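# Load cartons into the flow lane by date order

## Task

Put the cartons into the flow lane sorted by date, with the one bearing the earliest date at the front of the lane.

## Robot and tools

Robots: three identical i2rt Big YAM arms named arm1, arm2 and arm3. Each has six revolute joints, a two-finger gripper and a wrist camera (arm1_cam_wrist, arm2_cam_wrist, arm3_cam_wrist). Two fixed room cameras, cam_a and cam_b, also watch the scene. All images are 896x504 pixels. The hand reaches roughly 1.0 m from the joint1 axis.

Frame: one shared scene frame in metres, origin on the floor, +z up. Arm feet (base_link, each facing its own +x): arm1 at (-1.399, -0.834, 0.768), arm2 at (-0.549, -0.349, 0.753), arm3 at (0.555, 0.297, 0.850). The tables under the arms are at z=0.720. The hand point sits between the finger pads, about 1 cm back from the tips; fingers point along the hand's +z and open along its y. Printed hand positions can be a bit wrong, more so at long reach, and a hand often settles a centimetre or more from where it was sent.

Tool move: one action for any subset of arms, plus an optional cameras list. Arguments arm1, arm2, arm3 are separate objects, one per arm; an omitted arm gets nothing new but may still be driving toward an older target. Each arm object may hold:
- joints: absolute targets keyed by name. joint1_rad -2.879..2.879 (yaw about the foot, positive counter-clockwise from above, 0 faces the foot's +x); joint2_rad 0..3.141 (shoulder, 0 = upper arm back and near level, increasing lifts it up then forward); joint3_rad 0..3.019 (elbow, 0 = folded, increasing opens); joint4_rad -1.692..1.57 (hand pitch, positive tips fingers up); joint5_rad -1.57..1.57 (sideways hand swing, positive to the arm's right); joint6_rad -2.094..2.094 (hand roll, positive clockwise seen from behind); gripper_m 0..0.093, the absolute fingertip gap in metres. Radians for joints.
- target: an absolute hand pose as seven numbers [x, y, z, qw, qx, qy, qz], metres and a unit quaternion in the scene frame, in the same form as the printed hand line. The hand travels in a straight line from its current hand_target toward it. When target is given, joints may contain only gripper_m.
- speed: top path speed in m/s, 0.002 to 0.5 (default 0.25); rotation is capped at twice this value in rad/s. Only valid together with target.
All motions in one action start together; hand paths in one action are stretched to finish together. Paths do not avoid obstacles or other arms, and a hand may lag, drift or overshoot speed, especially with the arm almost straight. Unknown keys make the call invalid; out-of-range values get it refused, and a refusal cancels the rest of that reply's robot calls.
cameras: list from arm1_cam_wrist, arm2_cam_wrist, arm3_cam_wrist, cam_a, cam_b, or ["all"]; [] for none. Omitted means all for an empty move and none otherwise. A move with no action returns full state, the scene number and images.

Result lines: per-arm joint_positions, Joint velocities ("within noise" when still), joint torques (joints 3 and 4 flip sign beyond ±28 N m), hand and hand_target poses, joint_status and hand_status. A "move" line lists each arm sent a motion with "done" or its worst status. Status words: off_target (came to rest away from its goal, may still push); time_out (could not finish; the arm keeps a nearby target and may continue by itself, see on_its_own); not_followed, with messages "joint command not followed" or "pose unreachable" when a safety check withheld targets (the gripper part still runs); limit_stop_at_motor_heat after an overheat stop, in which case resend the target. "as last shown" marks arms not commanded whose unchanged lines are omitted. "pictures" names the image order. Done tolerances: joints about ±0.03 to ±0.14 rad, gripper ±0.003 m.

Gripper readings: closed on nothing reads 0.000 to 0.003. Holding a rigid item hard reads up to about 5 mm below its width (some read up to 2 mm above). Commanding about 5 mm below the first-contact reading gives full force. Release by sending a value clearly above the reading.

Tool wait: seconds from 0 to 10, optional cameras; commands nothing and returns state. Tool zoom_image: camera name and region [x0, y0, x1, y1] in pixels of that camera's latest full image, at most 504x504. Tool read_manual: optional section "licences"; only returns licence text. Tool finished_scene: scene (this scene's integer number); ends the scene irreversibly, so the cartons must already sit correctly and stay there.

Cautions: never let two arms press hard together, including closing one gripper on another arm's fingers; the collision check can be late and ignores fingers, gripper housings and wrist cameras. Do not knock cartons off the work area or onto the floor. Avoid drops, releasing a moving carton, slams and hard pushes: the arms do not stop on contact. Long pushing, holding loads or staying stretched heats motors; a MOTOR HOT line warns, and at 100 °C the arm goes limp for 30 to 60 s or more. To relieve a stuck joint, command its reported position. Objects may occasionally get nudged by outside disturbances. The simulation keeps running while the controller thinks, holding the last command.

Each tool is called after "Request:" in YAML: its name, and indented under it one key for each argument.

## Session

Request:
move:

Scene clock: 0.00 s.
Joint torques (N m): no reading
Heat: arm1: hottest joint1_rad 39 °C; arm2: hottest joint2_rad 40 °C; arm3: hottest joint1_rad 35 °C.
Joint velocities: within noise
arm1.joint_positions: joint1_rad=+0.194 joint2_rad=+0.304 joint3_rad=+1.546 joint4_rad=-1.590 joint5_rad=-0.074 joint6_rad=+0.225 gripper_m=+0.09396
arm1.joint_status: not commanded
arm1.hand: x=-1.3980 y=-0.8742 z=+1.3539 quat_wxyz=(-0.413, -0.697, -0.432, +0.395) (m; scene frame)
arm1.hand_target: x=-1.3971 y=-0.8712 z=+1.3606 quat_wxyz=(-0.419, -0.692, -0.430, +0.401) (m; scene frame)
arm1.hand_status: not commanded
arm2.joint_positions: joint1_rad=+0.324 joint2_rad=+0.267 joint3_rad=+1.656 joint4_rad=-1.577 joint5_rad=-0.025 joint6_rad=+0.557 gripper_m=+0.09396
arm2.joint_status: not commanded
arm2.hand: x=-0.5408 y=-0.3488 z=+1.3788 quat_wxyz=(+0.121, +0.719, -0.287, -0.622) (m; scene frame)
arm2.hand_target: x=-0.5353 y=-0.3500 z=+1.3818 quat_wxyz=(+0.122, +0.714, -0.285, -0.628) (m; scene frame)
arm2.hand_status: not commanded
arm3.joint_positions: joint1_rad=+0.466 joint2_rad=+0.542 joint3_rad=+1.486 joint4_rad=-1.413 joint5_rad=-0.179 joint6_rad=-0.503 gripper_m=+0.09396
arm3.joint_status: not commanded
arm3.hand: x=+0.5364 y=+0.1220 z=+1.4334 quat_wxyz=(-0.274, -0.490, -0.695, +0.450) (m; scene frame)
arm3.hand_target: x=+0.5374 y=+0.1259 z=+1.4420 quat_wxyz=(-0.277, -0.485, -0.691, +0.459) (m; scene frame)
arm3.hand_status: not commanded
pictures: arm1_cam_wrist, arm2_cam_wrist, arm3_cam_wrist, cam_a, cam_b

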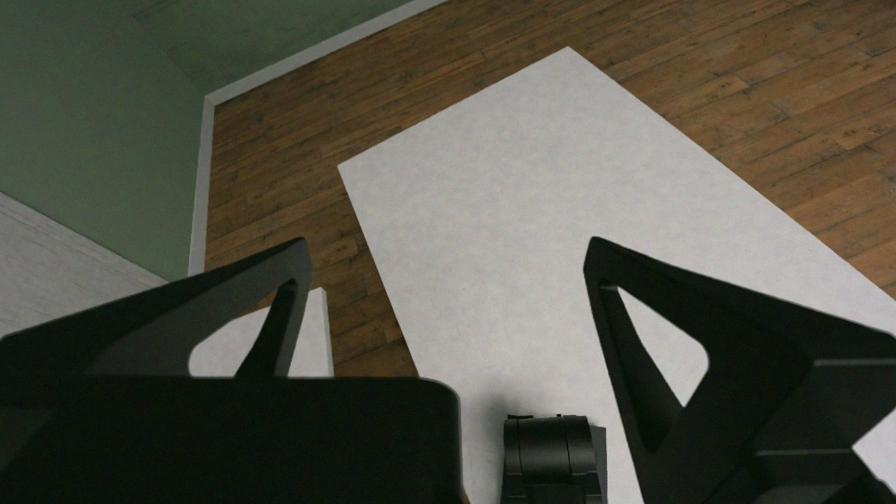

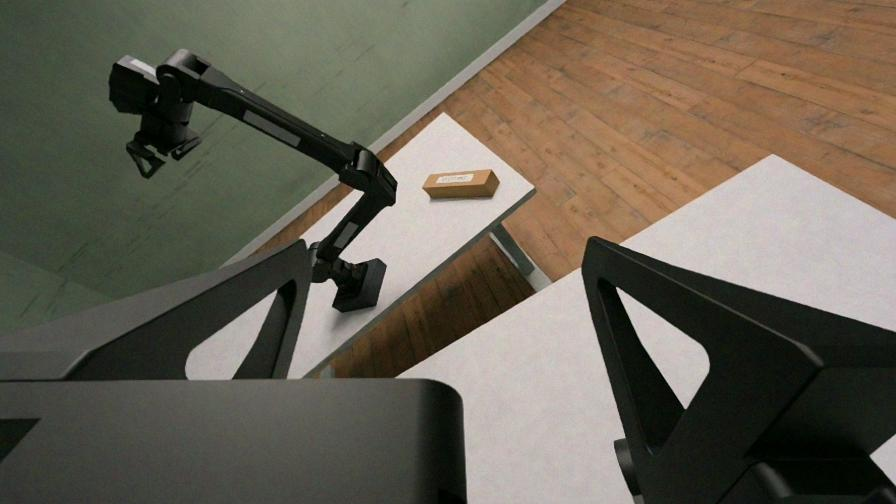

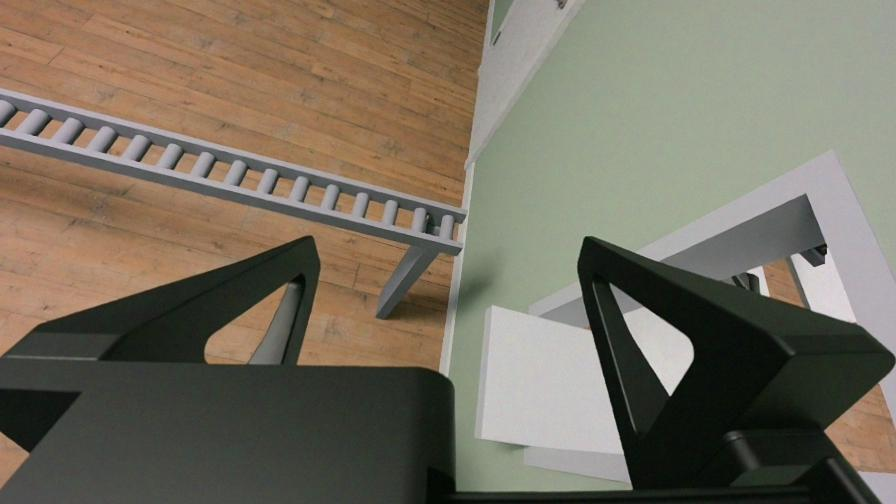

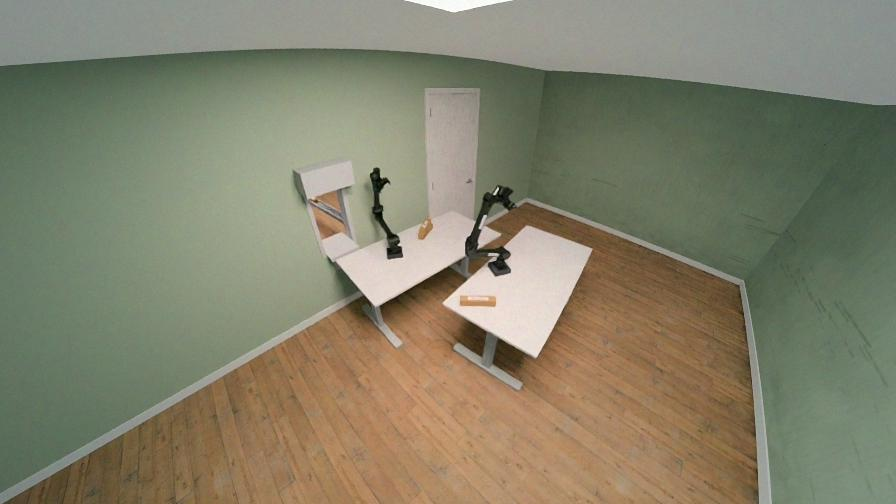

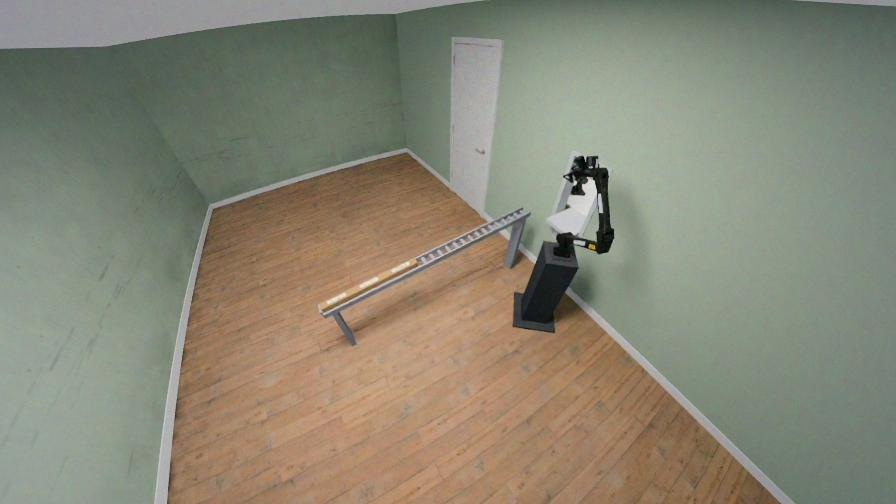

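Request:
zoom_image:
  camera: "cam_a"
  region: [280, 140, 620, 400]

Request:
zoom_image:
  camera: "cam_b"
  region: [300, 140, 640, 360]

Request:
zoom_image:
  camera: "arm2_cam_wrist"
  region: [300, 100, 560, 320]

Scaled by 1.482 from the camera's 896x504 image, which has a finer 1280x720 frame.

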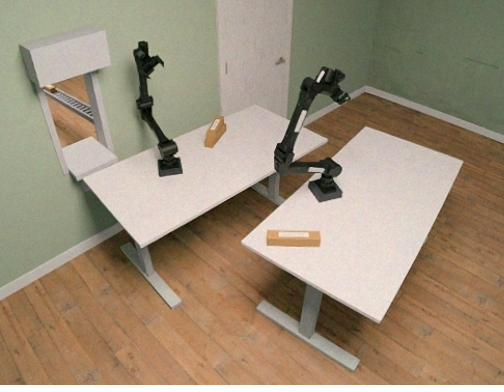

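Scaled by 1.482 from the camera's 896x504 image, which has a finer 1280x720 frame.

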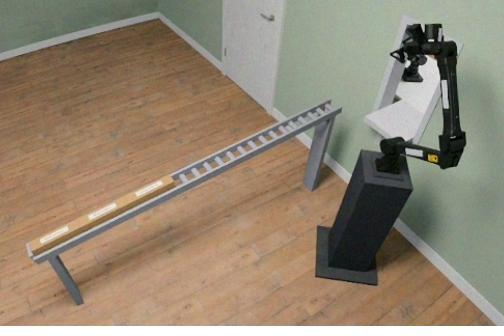

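Scaled by 1.938 from the camera's 896x504 image, which has a finer 1280x720 frame.

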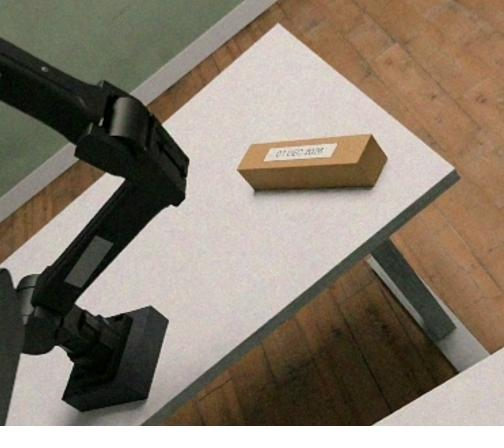

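Request:
zoom_image:
  camera: "cam_b"
  region: [310, 250, 430, 320]

Request:
zoom_image:
  camera: "arm2_cam_wrist"
  region: [410, 160, 510, 210]

Request:
zoom_image:
  camera: "cam_a"
  region: [400, 210, 460, 245]

Request:
zoom_image:
  camera: "cam_a"
  region: [450, 285, 510, 315]

Scaled by 4.200 from the camera's 896x504 image, which has a finer 1280x720 frame.

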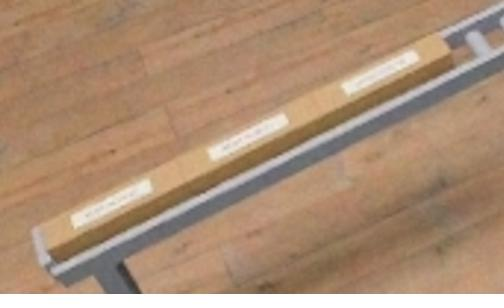

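Scaled by 5.040 from the camera's 896x504 image, which has a finer 1280x720 frame.

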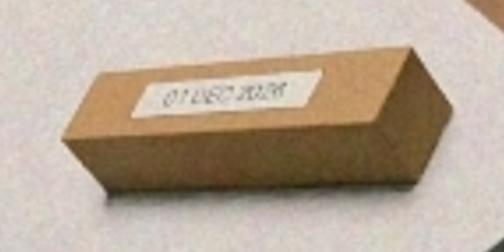

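Scaled by 8.400 from the camera's 896x504 image, which has a finer 1280x720 frame.

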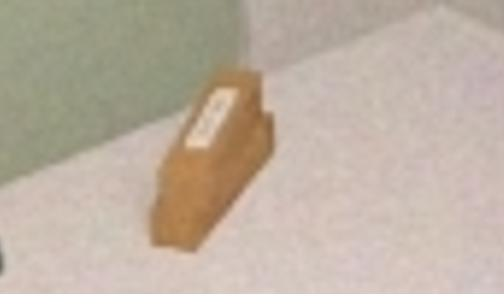

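Scaled by 8.400 from the camera's 896x504 image, which has a finer 1280x720 frame.

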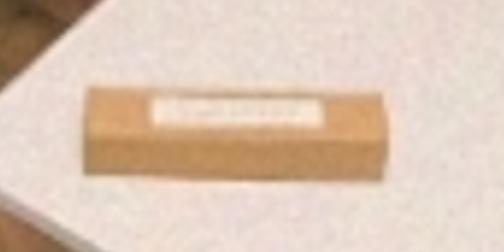

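Request:
zoom_image:
  camera: "cam_a"
  region: [280, 150, 400, 280]

Request:
zoom_image:
  camera: "cam_b"
  region: [480, 140, 640, 290]

Request:
zoom_image:
  camera: "arm3_cam_wrist"
  region: [430, 140, 896, 504]

Scaled by 3.877 from the camera's 896x504 image, which has a finer 1280x720 frame.

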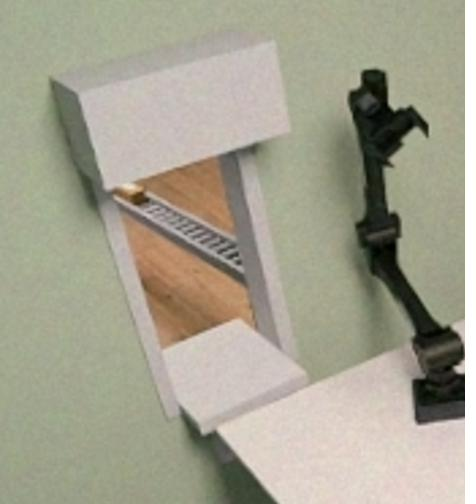

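Scaled by 3.150 from the camera's 896x504 image, which has a finer 1280x720 frame.

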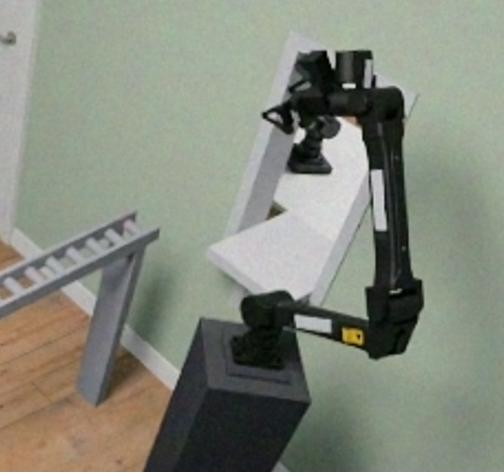

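Scaled by 1.082 from the camera's 896x504 image, which has a finer 1280x720 frame.

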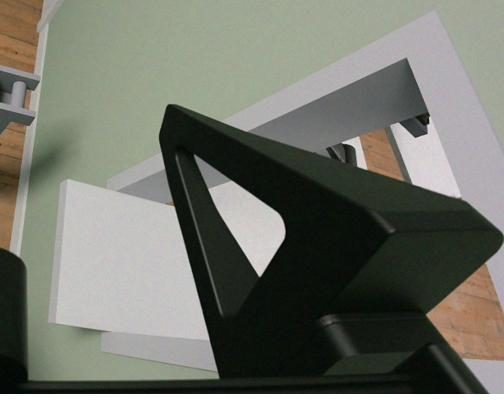

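Request:
move:
  arm1: {"joints": {"joint1_rad": -2.393, "joint2_rad": 1.14, "joint3_rad": 1.11, "joint4_rad": -0.90, "joint5_rad": 0.0, "joint6_rad": 0.0}}
  arm3: {"joints": {"joint1_rad": 1.857, "joint2_rad": 1.53, "joint3_rad": 1.42, "joint4_rad": 0.027, "joint5_rad": 0.0, "joint6_rad": 0.0}}
  cameras: ["arm1_cam_wrist", "arm3_cam_wrist"]

Scene clock: 134.37 s.
Joint torques (N m): arm1=[-0.21 -10.11 11.64 1.31 0.02 -0.05] | arm2=[-0.15 11.81 4.46 2.19 -0.02 -0.07] | arm3=[0.03 -20.13 14.19 2.41 0.06 0.12]
Heat: arm1: hottest joint1_rad 39 °C; arm2: hottest joint2_rad 41 °C; arm3: hottest joint3_rad 37 °C.
move: arm1 done; arm3 done
Joint velocities: within noise
arm1.joint_positions: joint1_rad=-2.379 joint2_rad=+1.152 joint3_rad=+1.087 joint4_rad=-0.907 joint5_rad=+0.001 joint6_rad=+0.007 gripper_m=+0.09400
arm1.joint_status: all done
arm1.hand: x=-1.5234 y=-0.4033 z=+1.0458 quat_wxyz=(+0.180, -0.761, +0.576, +0.237) (m; scene frame)
arm1.hand_target: x=-1.5188 y=-0.3974 z=+1.0641 quat_wxyz=(+0.194, -0.754, +0.575, +0.251) (m; scene frame)
arm1.hand_status: not commanded
arm2: as last shown
arm3.joint_positions: joint1_rad=+1.861 joint2_rad=+1.531 joint3_rad=+1.405 joint4_rad=+0.011 joint5_rad=-0.001 joint6_rad=-0.008 gripper_m=+0.09397
arm3.joint_status: all done
arm3.hand: x=+1.1835 y=-0.0031 z=+1.2866 quat_wxyz=(-0.649, -0.162, -0.728, +0.149) (m; scene frame)
arm3.hand_target: x=+1.1834 y=-0.0062 z=+1.3006 quat_wxyz=(-0.661, -0.164, -0.717, +0.150) (m; scene frame)
arm3.hand_status: not commanded
pictures: arm1_cam_wrist, arm3_cam_wrist
camera_calibration:
arm1_cam_wrist: T_world_to_cam=[[0.957494, 0.287925, -0.017445, 1.59632], [0.288415, -0.954645, 0.0739605, -0.0252553], [0.00464129, -0.0758481, -0.997109, 1.14272], [0, 0, 0, 1]] pos_world=[-1.52648, -0.397056, 1.16913]
arm3_cam_wrist: T_world_to_cam=[[-0.427942, -0.903757, -0.00941705, 0.516687], [-0.614139, 0.298417, -0.730603, 1.66962], [0.663097, -0.306872, -0.682738, 0.21568], [0, 0, 0, 1]] pos_world=[1.10348, 0.0349026, 1.37195]

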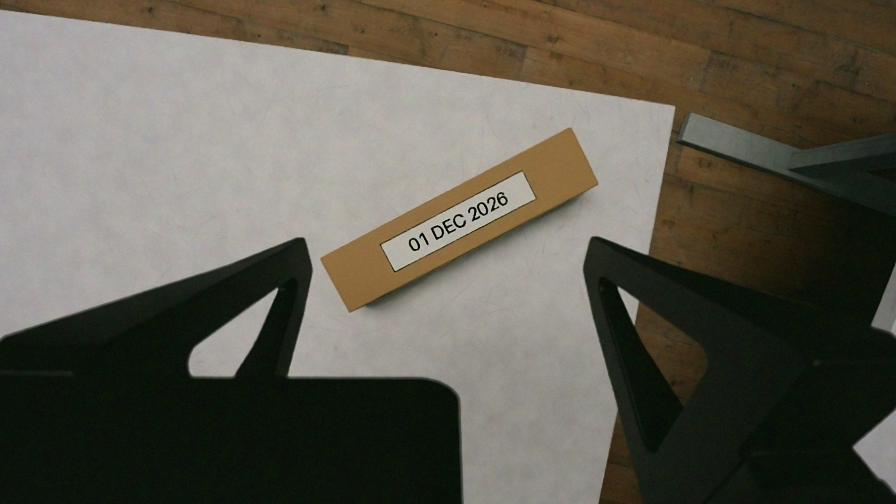

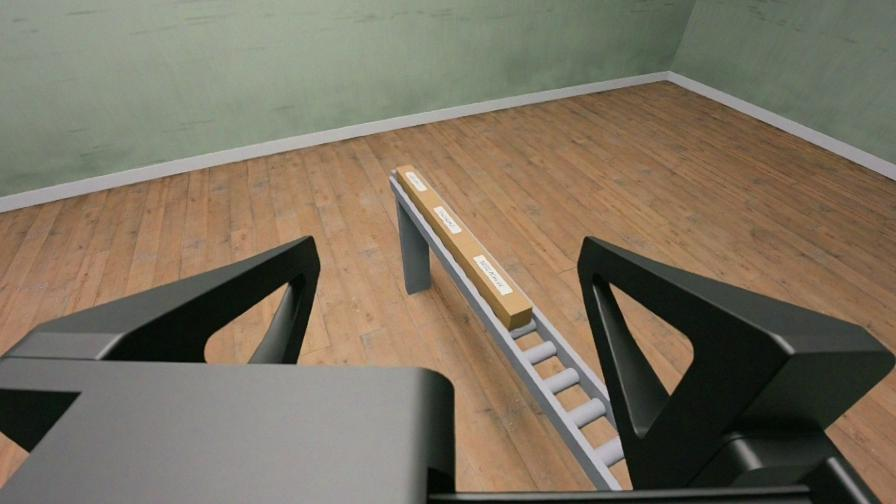

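Request:
zoom_image:
  camera: "arm3_cam_wrist"
  region: [450, 230, 540, 310]

Request:
zoom_image:
  camera: "arm3_cam_wrist"
  region: [420, 190, 480, 250]

Request:
zoom_image:
  camera: "arm3_cam_wrist"
  region: [390, 160, 440, 205]

Request:
move:
  arm2: {"joints": {"joint1_rad": 2.26, "joint2_rad": 1.09, "joint3_rad": 1.085, "joint4_rad": -0.93, "joint5_rad": 0.0, "joint6_rad": 0.0}}
  cameras: ["arm2_cam_wrist"]

Scaled by 5.600 from the camera's 896x504 image, which has a finer 1280x720 frame.

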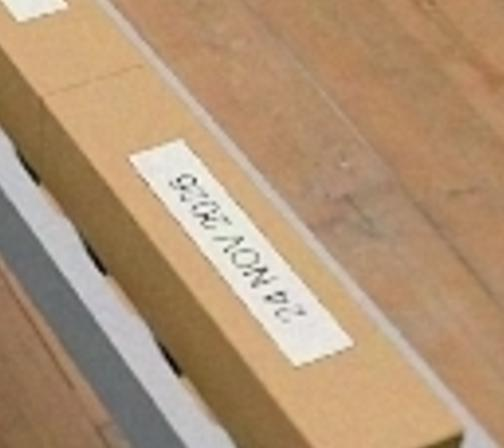

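Scaled by 8.400 from the camera's 896x504 image, which has a finer 1280x720 frame.

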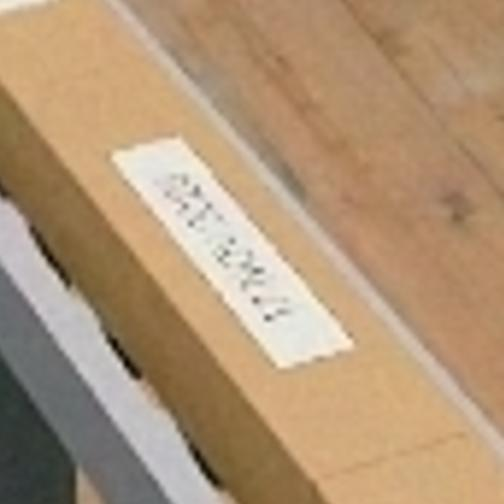

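Scaled by 10.080 from the camera's 896x504 image, which has a finer 1280x720 frame.

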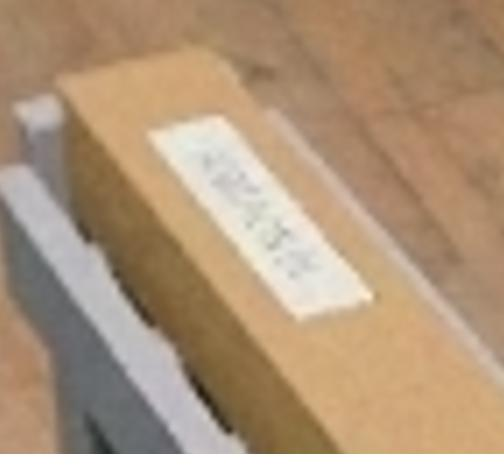

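Scene clock: 139.07 s.
Joint torques (N m): arm1=[-0.26 -10.17 11.64 1.31 0.02 -0.04] | arm2=[0.5 -6.65 11.49 1.91 0.01 -0.11] | arm3=[-0.03 -19.72 14.13 2.47 0.06 0.14]
Heat: arm1: hottest joint1_rad 39 °C; arm2: hottest joint2_rad 41 °C; arm3: hottest joint3_rad 38 °C.
move: arm2 done
Joint velocities: within noise
arm1, arm3: as last shown
arm2.joint_positions: joint1_rad=+2.252 joint2_rad=+1.096 joint3_rad=+1.081 joint4_rad=-0.940 joint5_rad=-0.001 joint6_rad=+0.010 gripper_m=+0.09398
arm2.joint_status: all done
arm2.hand: x=-0.4906 y=-0.7744 z=+1.0505 quat_wxyz=(+0.237, +0.627, +0.715, -0.198) (m; scene frame)
arm2.hand_target: x=-0.4870 y=-0.7757 z=+1.0564 quat_wxyz=(+0.244, +0.619, +0.718, -0.205) (m; scene frame)
arm2.hand_status: not commanded
pictures: arm2_cam_wrist
camera_calibration:
arm2_cam_wrist: T_world_to_cam=[[-0.991498, -0.130116, -0.000792905, -0.588364], [-0.130045, 0.991121, -0.027715, 0.740873], [0.00439204, -0.0273763, -0.999616, 1.15401], [0, 0, 0, 1]] pos_world=[-0.492083, -0.779258, 1.17363]

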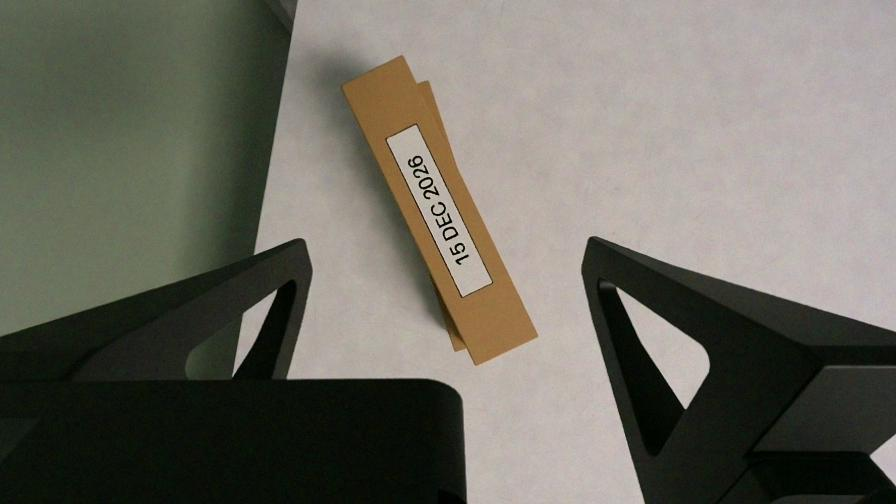

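Request:
zoom_image:
  camera: "arm2_cam_wrist"
  region: [330, 40, 550, 380]

Request:
zoom_image:
  camera: "cam_a"
  region: [300, 190, 620, 400]

Scaled by 1.482 from the camera's 896x504 image, which has a finer 1280x720 frame.

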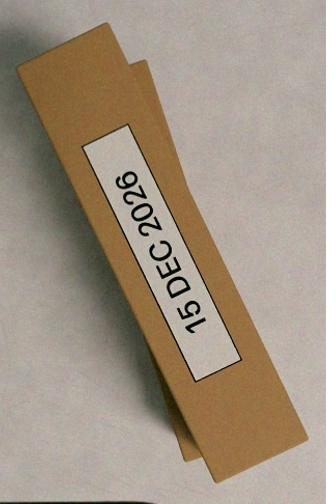

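This scene's latest camera images include none from cam_a. They are from: arm2_cam_wrist. cam_a's image comes with the result of a call that names it in "cameras".

Request:
move:
  arm1: {"target": [-1.523, -0.397, 0.88, 0, 0.3786, -0.9256, 0], "speed": 0.4}
  arm2: {"target": [-0.4785, -0.826, 0.93, 0, 0.4756, 0.8797, 0], "speed": 0.4}
  arm3: {"joints": {"joint1_rad": 0.375, "joint2_rad": 1.09, "joint3_rad": 1.085, "joint4_rad": -0.93}}
  cameras: ["arm1_cam_wrist", "arm2_cam_wrist", "arm3_cam_wrist"]

Scene clock: 198.90 s.
Joint torques (N m): arm1=[-0.5 -13.92 11.49 -0.34 0.1 0.15] | arm2=[0.56 -11.99 14.11 -0.13 0.01 -0.12] | arm3=[-0.56 -10.58 12.19 1.03 0.06 0.12]
Heat: arm1: hottest joint3_rad 45 °C; arm2: hottest joint3_rad 43 °C; arm3: hottest joint3_rad 45 °C.
move: arm1 off_target; arm2 off_target; arm3 done
Joint velocities: within noise
arm1.joint_positions: joint1_rad=-2.367 joint2_rad=+1.604 joint3_rad=+1.157 joint4_rad=-1.162 joint5_rad=-0.002 joint6_rad=+1.061 gripper_m=+0.09400
arm1.joint_status: not commanded
arm1.hand: x=-1.5251 y=-0.4158 z=+0.8656 quat_wxyz=(-0.001, -0.391, +0.920, -0.017) (m; scene frame)
arm1.hand_target: x=-1.5227 y=-0.3978 z=+0.8802 quat_wxyz=(+0.000, -0.379, +0.926, +0.000) (m; scene frame)
arm1.hand_status: off_target (0.024 m and 2.4 deg from the pose sent, 0.166 m and 69.5 deg at the start)
arm2.joint_positions: joint1_rad=+2.254 joint2_rad=+1.621 joint3_rad=+1.350 joint4_rad=-1.344 joint5_rad=+0.006 joint6_rad=-0.416 gripper_m=+0.09398
arm2.joint_status: not commanded
arm2.hand: x=-0.4850 y=-0.8084 z=+0.9161 quat_wxyz=(-0.009, +0.484, +0.875, +0.013) (m; scene frame)
arm2.hand_target: x=-0.4786 y=-0.8251 z=+0.9299 quat_wxyz=(+0.000, +0.476, +0.880, +0.000) (m; scene frame)
arm2.hand_status: off_target (0.023 m and 2.2 deg from the pose sent, 0.132 m and 44.0 deg at the start)
arm3.joint_positions: joint1_rad=+0.384 joint2_rad=+1.092 joint3_rad=+1.086 joint4_rad=-0.921 joint5_rad=+0.000 joint6_rad=-0.007 gripper_m=+0.09398
arm3.joint_status: all done
arm3.hand: x=+0.4034 y=-0.1131 z=+1.1487 quat_wxyz=(-0.181, -0.776, -0.546, +0.259) (m; scene frame)
arm3.hand_target: x=+0.4006 y=-0.1096 z=+1.1475 quat_wxyz=(-0.178, -0.781, -0.541, +0.256) (m; scene frame)
arm3.hand_status: not commanded
pictures: arm1_cam_wrist, arm2_cam_wrist, arm3_cam_wrist
camera_calibration:
arm1_cam_wrist: T_world_to_cam=[[0.722165, -0.691703, 0.00500904, 0.812675], [-0.53461, -0.553529, 0.63859, -1.60051], [-0.438942, -0.463846, -0.769531, -0.0726944], [0, 0, 0, 1]] pos_world=[-1.47444, -0.357519, 0.962059]
arm2_cam_wrist: T_world_to_cam=[[-0.844798, -0.535082, -0.00193748, -0.842439], [-0.433539, 0.682348, 0.588596, -0.189863], [-0.313625, 0.498085, -0.808425, 1.11408], [0, 0, 0, 1]] pos_world=[-0.444599, -0.876129, 1.01077]
arm3_cam_wrist: T_world_to_cam=[[-0.937333, 0.348306, -0.00945976, 0.429313], [0.348362, 0.937346, -0.00516465, -0.0267519], [0.00706818, -0.00813642, -0.999942, 1.26794], [0, 0, 0, 1]] pos_world=[0.402767, -0.11414, 1.27179]

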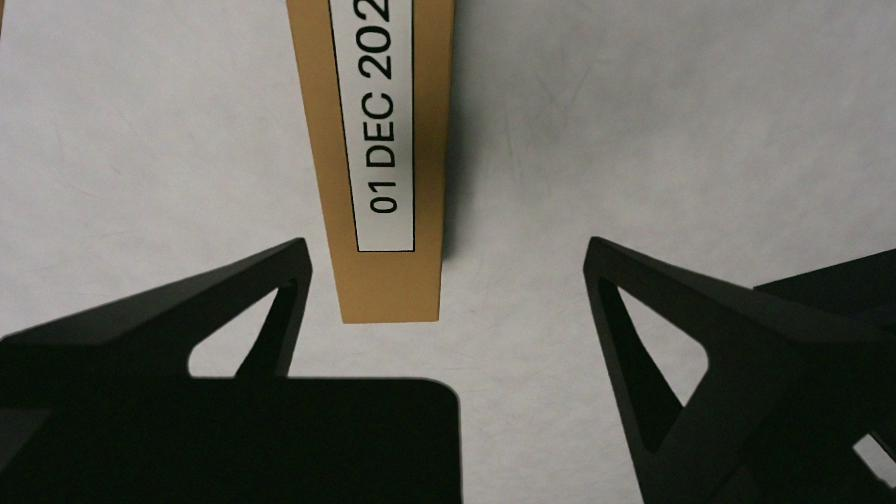

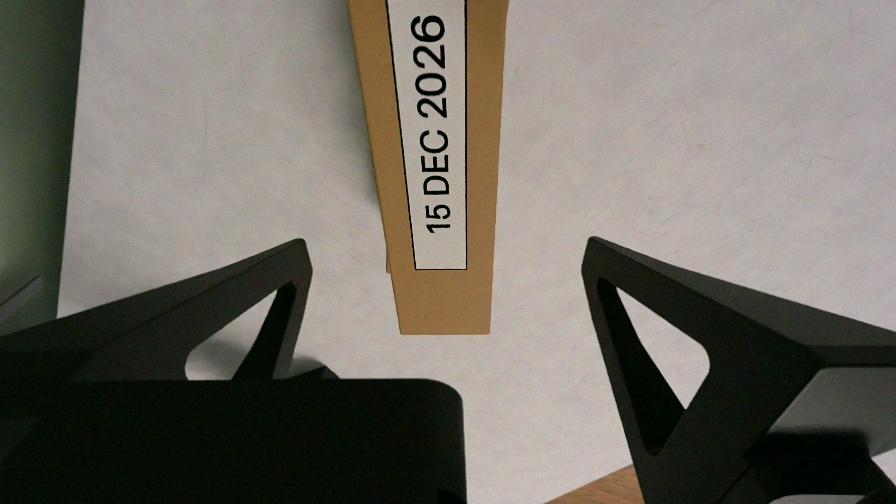

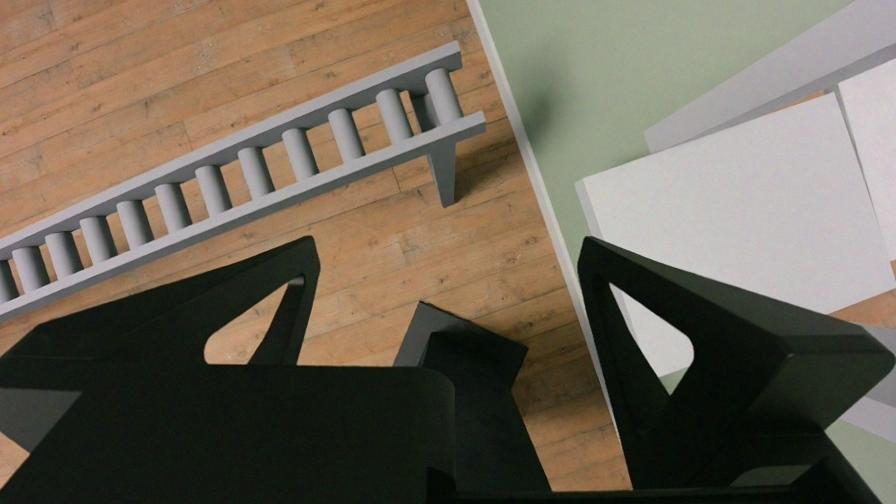

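Request:
move:
  cameras: ["cam_a", "cam_b"]

Request:
zoom_image:
  camera: "cam_a"
  region: [450, 285, 510, 315]

Request:
zoom_image:
  camera: "cam_a"
  region: [400, 210, 460, 245]

Scene clock: 215.70 s.
Joint torques (N m): arm1=[-0.56 -13.92 11.48 -0.24 0.1 0.13] | arm2=[0.56 -11.99 14.09 -0.13 0.01 -0.12] | arm3=[-0.5 -10.52 12.14 1.02 0.06 0.14]
Heat: arm1: hottest joint3_rad 44 °C; arm2: hottest joint3_rad 47 °C; arm3: hottest joint3_rad 44 °C.
Joint velocities: within noise
arm1.joint_positions: joint1_rad=-2.367 joint2_rad=+1.604 joint3_rad=+1.157 joint4_rad=-1.162 joint5_rad=-0.002 joint6_rad=+1.061 gripper_m=+0.09400
arm1.joint_status: not commanded
arm1.hand: x=-1.5250 y=-0.4159 z=+0.8656 quat_wxyz=(-0.001, -0.391, +0.920, -0.017) (m; scene frame)
arm1.hand_target: x=-1.5227 y=-0.3978 z=+0.8802 quat_wxyz=(+0.000, -0.379, +0.926, +0.000) (m; scene frame)
arm1.hand_status: off_target (0.024 m and 2.4 deg from the pose sent, 0.166 m and 69.5 deg at the start)
arm2.joint_positions: joint1_rad=+2.254 joint2_rad=+1.621 joint3_rad=+1.350 joint4_rad=-1.344 joint5_rad=+0.006 joint6_rad=-0.416 gripper_m=+0.09398
arm2.joint_status: not commanded
arm2.hand: x=-0.4850 y=-0.8083 z=+0.9161 quat_wxyz=(-0.009, +0.484, +0.875, +0.013) (m; scene frame)
arm2.hand_target: x=-0.4786 y=-0.8250 z=+0.9299 quat_wxyz=(+0.000, +0.476, +0.880, +0.000) (m; scene frame)
arm2.hand_status: off_target (0.023 m and 2.2 deg from the pose sent, 0.132 m and 44.0 deg at the start)
arm3.joint_positions: joint1_rad=+0.384 joint2_rad=+1.092 joint3_rad=+1.086 joint4_rad=-0.921 joint5_rad=+0.000 joint6_rad=-0.007 gripper_m=+0.09398
arm3.joint_status: all done
arm3.hand: x=+0.4034 y=-0.1131 z=+1.1487 quat_wxyz=(-0.181, -0.776, -0.546, +0.259) (m; scene frame)
arm3.hand_target: x=+0.4006 y=-0.1096 z=+1.1475 quat_wxyz=(-0.178, -0.781, -0.541, +0.256) (m; scene frame)
arm3.hand_status: not commanded
pictures: cam_a, cam_b

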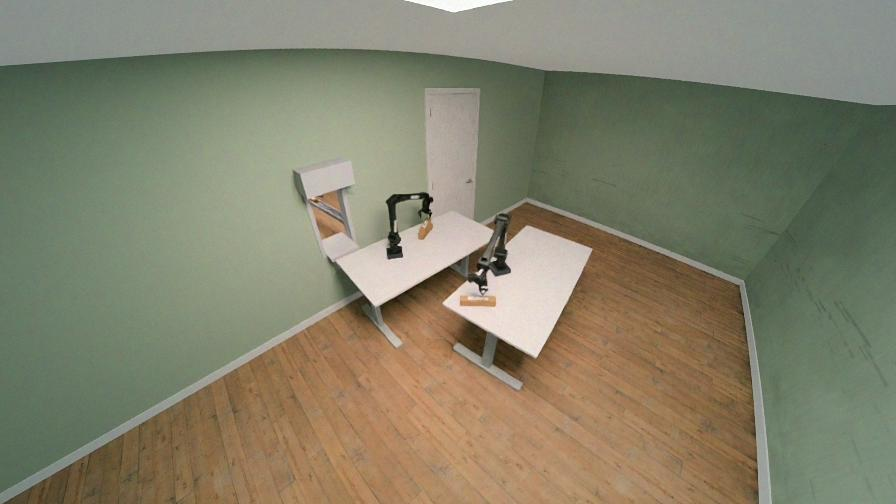

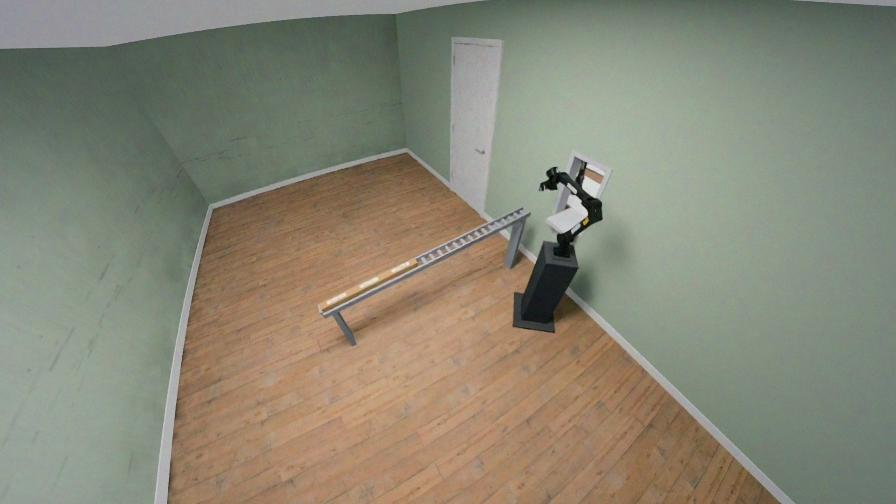

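Scaled by 8.400 from the camera's 896x504 image, which has a finer 1280x720 frame.

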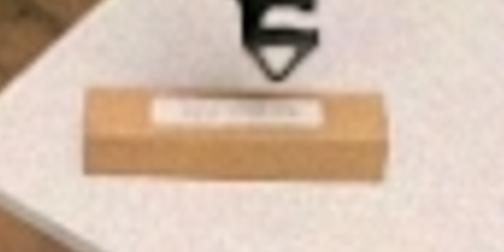

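Scaled by 8.400 from the camera's 896x504 image, which has a finer 1280x720 frame.

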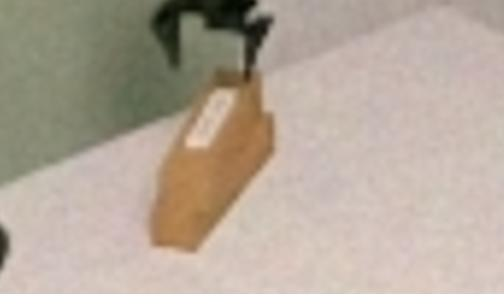

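Request:
move:
  arm1: {"target": [-1.529, -0.3625, 0.845, 0, 0.3786, -0.9256, 0], "speed": 0.2}
  arm2: {"target": [-0.4676, -0.8327, 0.88, 0, 0.4756, 0.8797, 0], "speed": 0.2}
  cameras: ["arm1_cam_wrist", "arm2_cam_wrist"]

Request:
zoom_image:
  camera: "arm1_cam_wrist"
  region: [250, 0, 650, 380]

Request:
zoom_image:
  camera: "arm2_cam_wrist"
  region: [250, 0, 650, 380]

Scene clock: 266.73 s.
Joint torques (N m): arm1=[-0.5 -15.62 11.03 0.38 0.11 0.06] | arm2=[0.62 -12.28 9.24 0.72 0 0.06] | arm3=[-0.62 -10.4 12.18 1.05 0.05 0.11]
Heat: arm1: hottest joint3_rad 44 °C; arm2: hottest joint3_rad 53 °C; arm3: hottest joint3_rad 44 °C.
move: arm1 off_target; arm2 done
Joint velocities: within noise
arm1.joint_positions: joint1_rad=-2.374 joint2_rad=+1.726 joint3_rad=+1.216 joint4_rad=-1.118 joint5_rad=-0.002 joint6_rad=+1.061 gripper_m=+0.09400
arm1.joint_status: not commanded
arm1.hand: x=-1.5303 y=-0.3864 z=+0.8319 quat_wxyz=(-0.002, -0.387, +0.922, -0.026) (m; scene frame)
arm1.hand_target: x=-1.5287 y=-0.3635 z=+0.8456 quat_wxyz=(+0.000, -0.379, +0.926, +0.000) (m; scene frame)
arm1.hand_status: off_target (0.027 m and 3.2 deg from the pose sent, 0.057 m and 2.4 deg at the start)
arm2.joint_positions: joint1_rad=+2.272 joint2_rad=+1.680 joint3_rad=+1.350 joint4_rad=-1.243 joint5_rad=+0.006 joint6_rad=-0.416 gripper_m=+0.09398
arm2.joint_status: not commanded
arm2.hand: x=-0.4721 y=-0.8327 z=+0.8893 quat_wxyz=(+0.004, +0.476, +0.879, -0.004) (m; scene frame)
arm2.hand_target: x=-0.4676 y=-0.8324 z=+0.8800 quat_wxyz=(+0.000, +0.475, +0.880, +0.000) (m; scene frame)
arm2.hand_status: done (0.010 m and 0.6 deg from the pose sent, 0.047 m and 2.2 deg at the start)
arm3: as last shown
pictures: arm1_cam_wrist, arm2_cam_wrist
camera_calibration:
arm1_cam_wrist: T_world_to_cam=[[0.716763, -0.696981, 0.0216265, 0.812785], [-0.542303, -0.537662, 0.645621, -1.57692], [-0.438358, -0.474486, -0.763352, -0.0955847], [0, 0, 0, 1]] pos_world=[-1.47964, -0.326707, 0.927549]
arm2_cam_wrist: T_world_to_cam=[[-0.83489, -0.55019, 0.0157913, -0.868325], [-0.449823, 0.698559, 0.556484, -0.117577], [-0.317203, 0.4575, -0.830708, 1.09283], [0, 0, 0, 1]] pos_world=[-0.431197, -0.895577, 0.986962]

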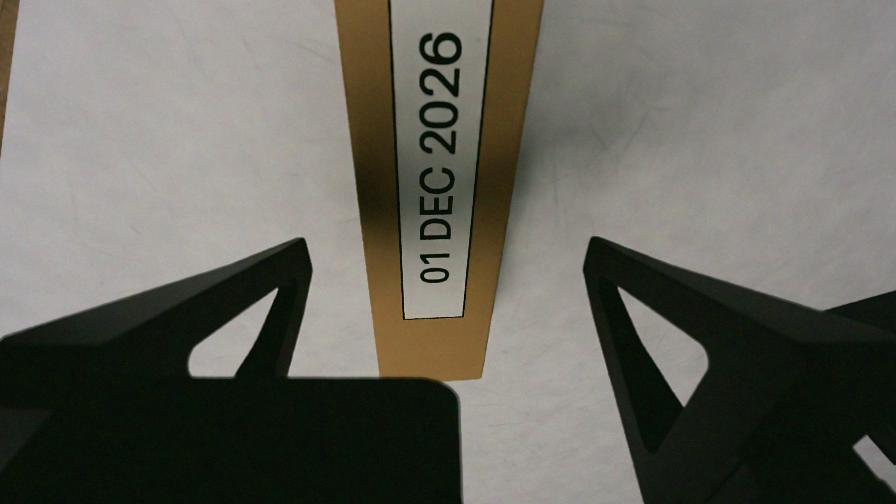

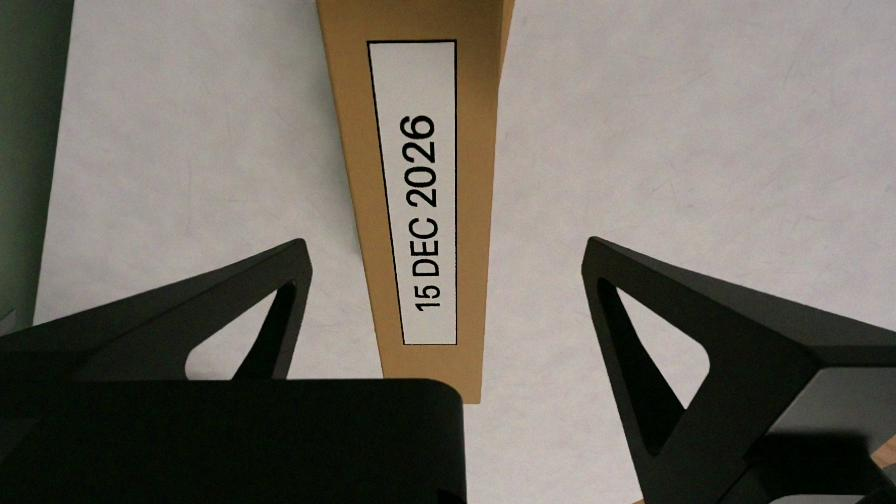

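Scaled by 1.260 from the camera's 896x504 image, which has a finer 1280x720 frame.

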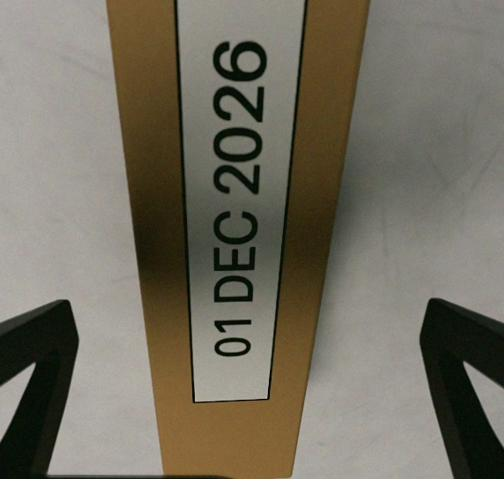

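Scaled by 1.260 from the camera's 896x504 image, which has a finer 1280x720 frame.

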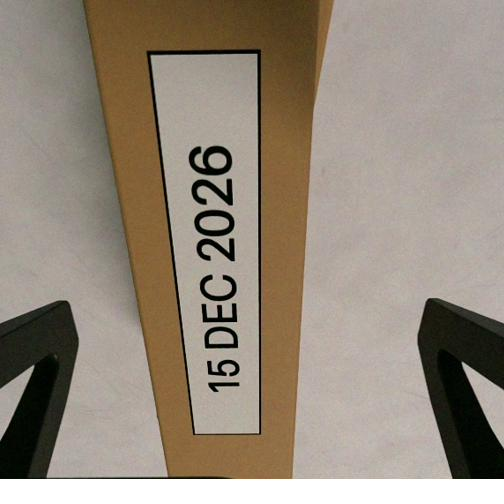

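Request:
move:
  arm1: {"target": [-1.532, -0.3604, 0.786, 0, 0.3786, -0.9256, 0], "speed": 0.15}
  arm2: {"target": [-0.474, -0.8116, 0.817, 0, 0.4756, 0.8797, 0], "speed": 0.15}
  cameras: ["arm1_cam_wrist", "arm2_cam_wrist"]

Scene clock: 288.63 s.
Joint torques (N m): arm1=[-0.09 -14.27 6.91 1.14 0.03 0.09] | arm2=[0.15 -11.75 7.9 0.79 0.01 0] | arm3=[-0.67 -10.17 12.22 1.02 0.05 0.13]
Heat: arm1: hottest joint3_rad 46 °C; arm2: hottest joint3_rad 50 °C; arm3: hottest joint3_rad 44 °C.
move: arm1 off_target; arm2 off_target
Joint velocities: within noise
arm1.joint_positions: joint1_rad=-2.374 joint2_rad=+1.788 joint3_rad=+1.211 joint4_rad=-0.995 joint5_rad=+0.000 joint6_rad=+1.065 gripper_m=+0.09400
arm1.joint_status: not commanded
arm1.hand: x=-1.5363 y=-0.3645 z=+0.8010 quat_wxyz=(+0.002, -0.386, +0.923, +0.001) (m; scene frame)
arm1.hand_target: x=-1.5319 y=-0.3609 z=+0.7864 quat_wxyz=(+0.000, -0.379, +0.926, +0.000) (m; scene frame)
arm1.hand_status: off_target (0.016 m and 0.9 deg from the pose sent, 0.053 m and 3.2 deg at the start)
arm2.joint_positions: joint1_rad=+2.272 joint2_rad=+1.695 joint3_rad=+1.197 joint4_rad=-1.067 joint5_rad=+0.006 joint6_rad=-0.416 gripper_m=+0.09398
arm2.joint_status: not commanded
arm2.hand: x=-0.4745 y=-0.8153 z=+0.8286 quat_wxyz=(+0.006, +0.476, +0.879, -0.007) (m; scene frame)
arm2.hand_target: x=-0.4740 y=-0.8114 z=+0.8172 quat_wxyz=(+0.000, +0.475, +0.880, +0.000) (m; scene frame)
arm2.hand_status: off_target (0.012 m and 1.1 deg from the pose sent, 0.075 m and 0.7 deg at the start)
arm3: as last shown
pictures: arm1_cam_wrist, arm2_cam_wrist
camera_calibration:
arm1_cam_wrist: T_world_to_cam=[[0.714482, -0.699184, -0.0256363, 0.866612], [-0.535405, -0.569972, 0.623276, -1.53168], [-0.450397, -0.431593, -0.781582, -0.09967], [0, 0, 0, 1]] pos_world=[-1.48414, -0.310112, 0.898976]
arm2_cam_wrist: T_world_to_cam=[[-0.834926, -0.550038, 0.0188785, -0.862249], [-0.450469, 0.702688, 0.550734, -0.0891685], [-0.316191, 0.451318, -0.834467, 1.03224], [0, 0, 0, 1]] pos_world=[-0.433696, -0.877483, 0.926761]

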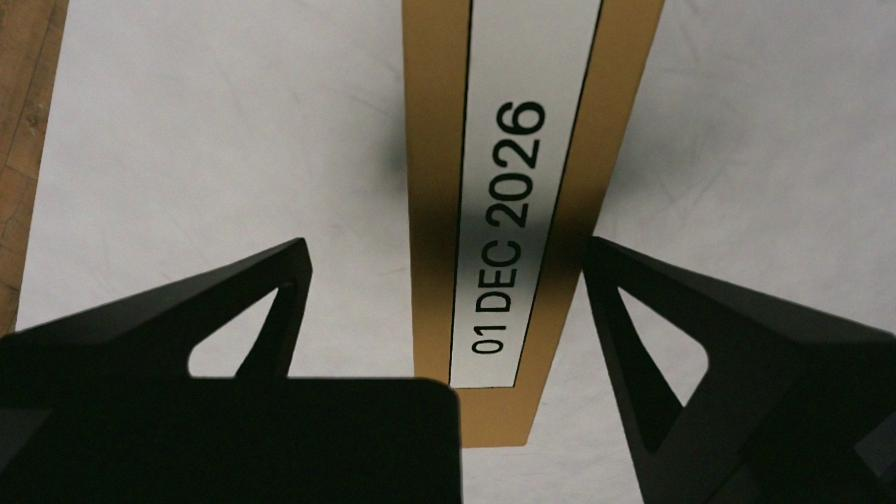

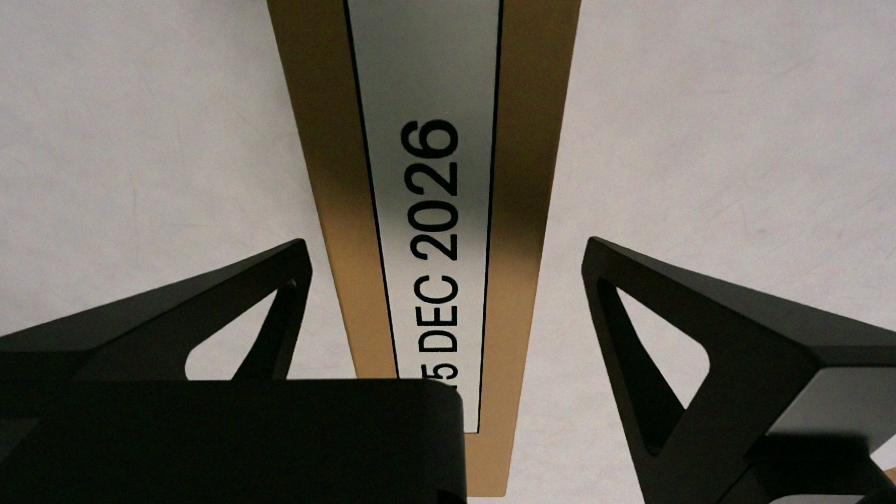

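Request:
move:
  arm1: {"target": [-1.519, -0.3735, 0.786, 0, 0.3786, -0.9256, 0], "speed": 0.15}
  arm2: {"target": [-0.471, -0.8100, 0.803, 0, 0.4756, 0.8797, 0], "speed": 0.15}
  cameras: ["arm1_cam_wrist", "arm2_cam_wrist"]

Scene clock: 297.83 s.
Joint torques (N m): arm1=[-0.79 -14.68 5.68 0.62 0.04 -0.09] | arm2=[0.56 -12.04 7.72 0.7 0.01 0.07] | arm3=[-0.5 -10.4 12.16 1.02 0.05 0.12]
Heat: arm1: hottest joint3_rad 44 °C; arm2: hottest joint3_rad 49 °C; arm3: hottest joint3_rad 44 °C.
move: arm1 off_target; arm2 off_target
Joint velocities: within noise
arm1.joint_positions: joint1_rad=-2.384 joint2_rad=+1.763 joint3_rad=+1.175 joint4_rad=-0.962 joint5_rad=-0.001 joint6_rad=+1.061 gripper_m=+0.09400
arm1.joint_status: not commanded
arm1.hand: x=-1.5302 y=-0.3685 z=+0.8012 quat_wxyz=(+0.003, -0.383, +0.924, +0.012) (m; scene frame)
arm1.hand_target: x=-1.5192 y=-0.3739 z=+0.7864 quat_wxyz=(+0.000, -0.379, +0.926, +0.000) (m; scene frame)
arm1.hand_status: off_target (0.020 m and 1.6 deg from the pose sent, 0.025 m and 0.9 deg at the start)
arm2.joint_positions: joint1_rad=+2.272 joint2_rad=+1.709 joint3_rad=+1.177 joint4_rad=-1.031 joint5_rad=+0.006 joint6_rad=-0.416 gripper_m=+0.09398
arm2.joint_status: not commanded
arm2.hand: x=-0.4745 y=-0.8150 z=+0.8158 quat_wxyz=(+0.007, +0.476, +0.879, -0.008) (m; scene frame)
arm2.hand_target: x=-0.4711 y=-0.8097 z=+0.8032 quat_wxyz=(+0.000, +0.475, +0.880, +0.000) (m; scene frame)
arm2.hand_status: off_target (0.014 m and 1.2 deg from the pose sent, 0.026 m and 1.1 deg at the start)
arm3: as last shown
pictures: arm1_cam_wrist, arm2_cam_wrist
camera_calibration:
arm1_cam_wrist: T_world_to_cam=[[0.709744, -0.702983, -0.045592, 0.866852], [-0.534774, -0.579784, 0.614709, -1.52673], [-0.458563, -0.411905, -0.787435, -0.0990901], [0, 0, 0, 1]] pos_world=[-1.47714, -0.316608, 0.899989]
arm2_cam_wrist: T_world_to_cam=[[-0.83496, -0.549948, 0.0199729, -0.862618], [-0.450688, 0.704184, 0.54864, -0.0795175], [-0.315788, 0.449091, -0.83582, 1.02092], [0, 0, 0, 1]] pos_world=[-0.433695, -0.876885, 0.91416]

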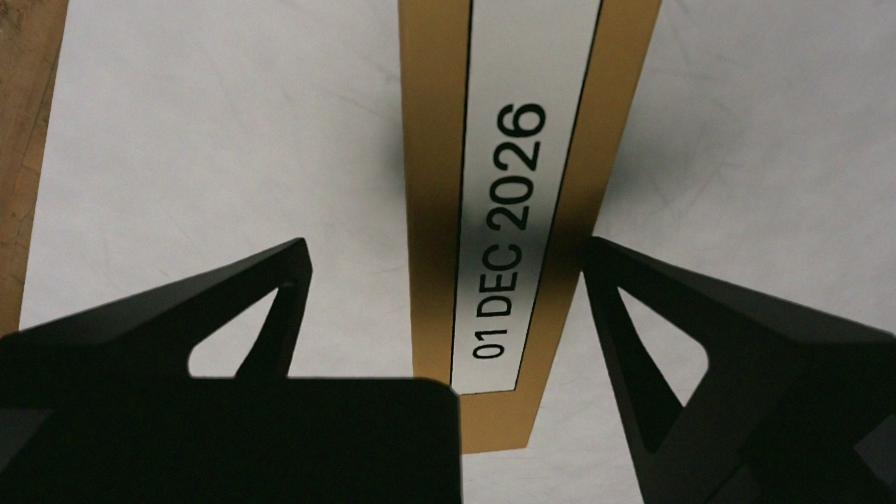

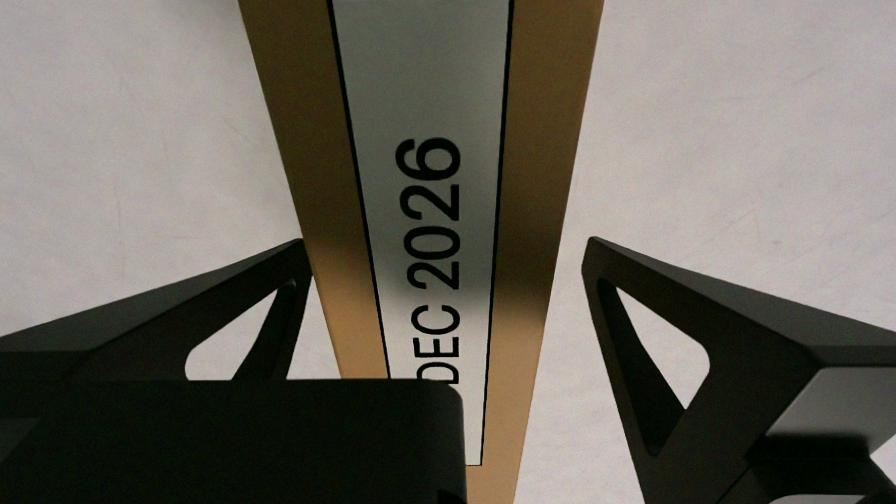

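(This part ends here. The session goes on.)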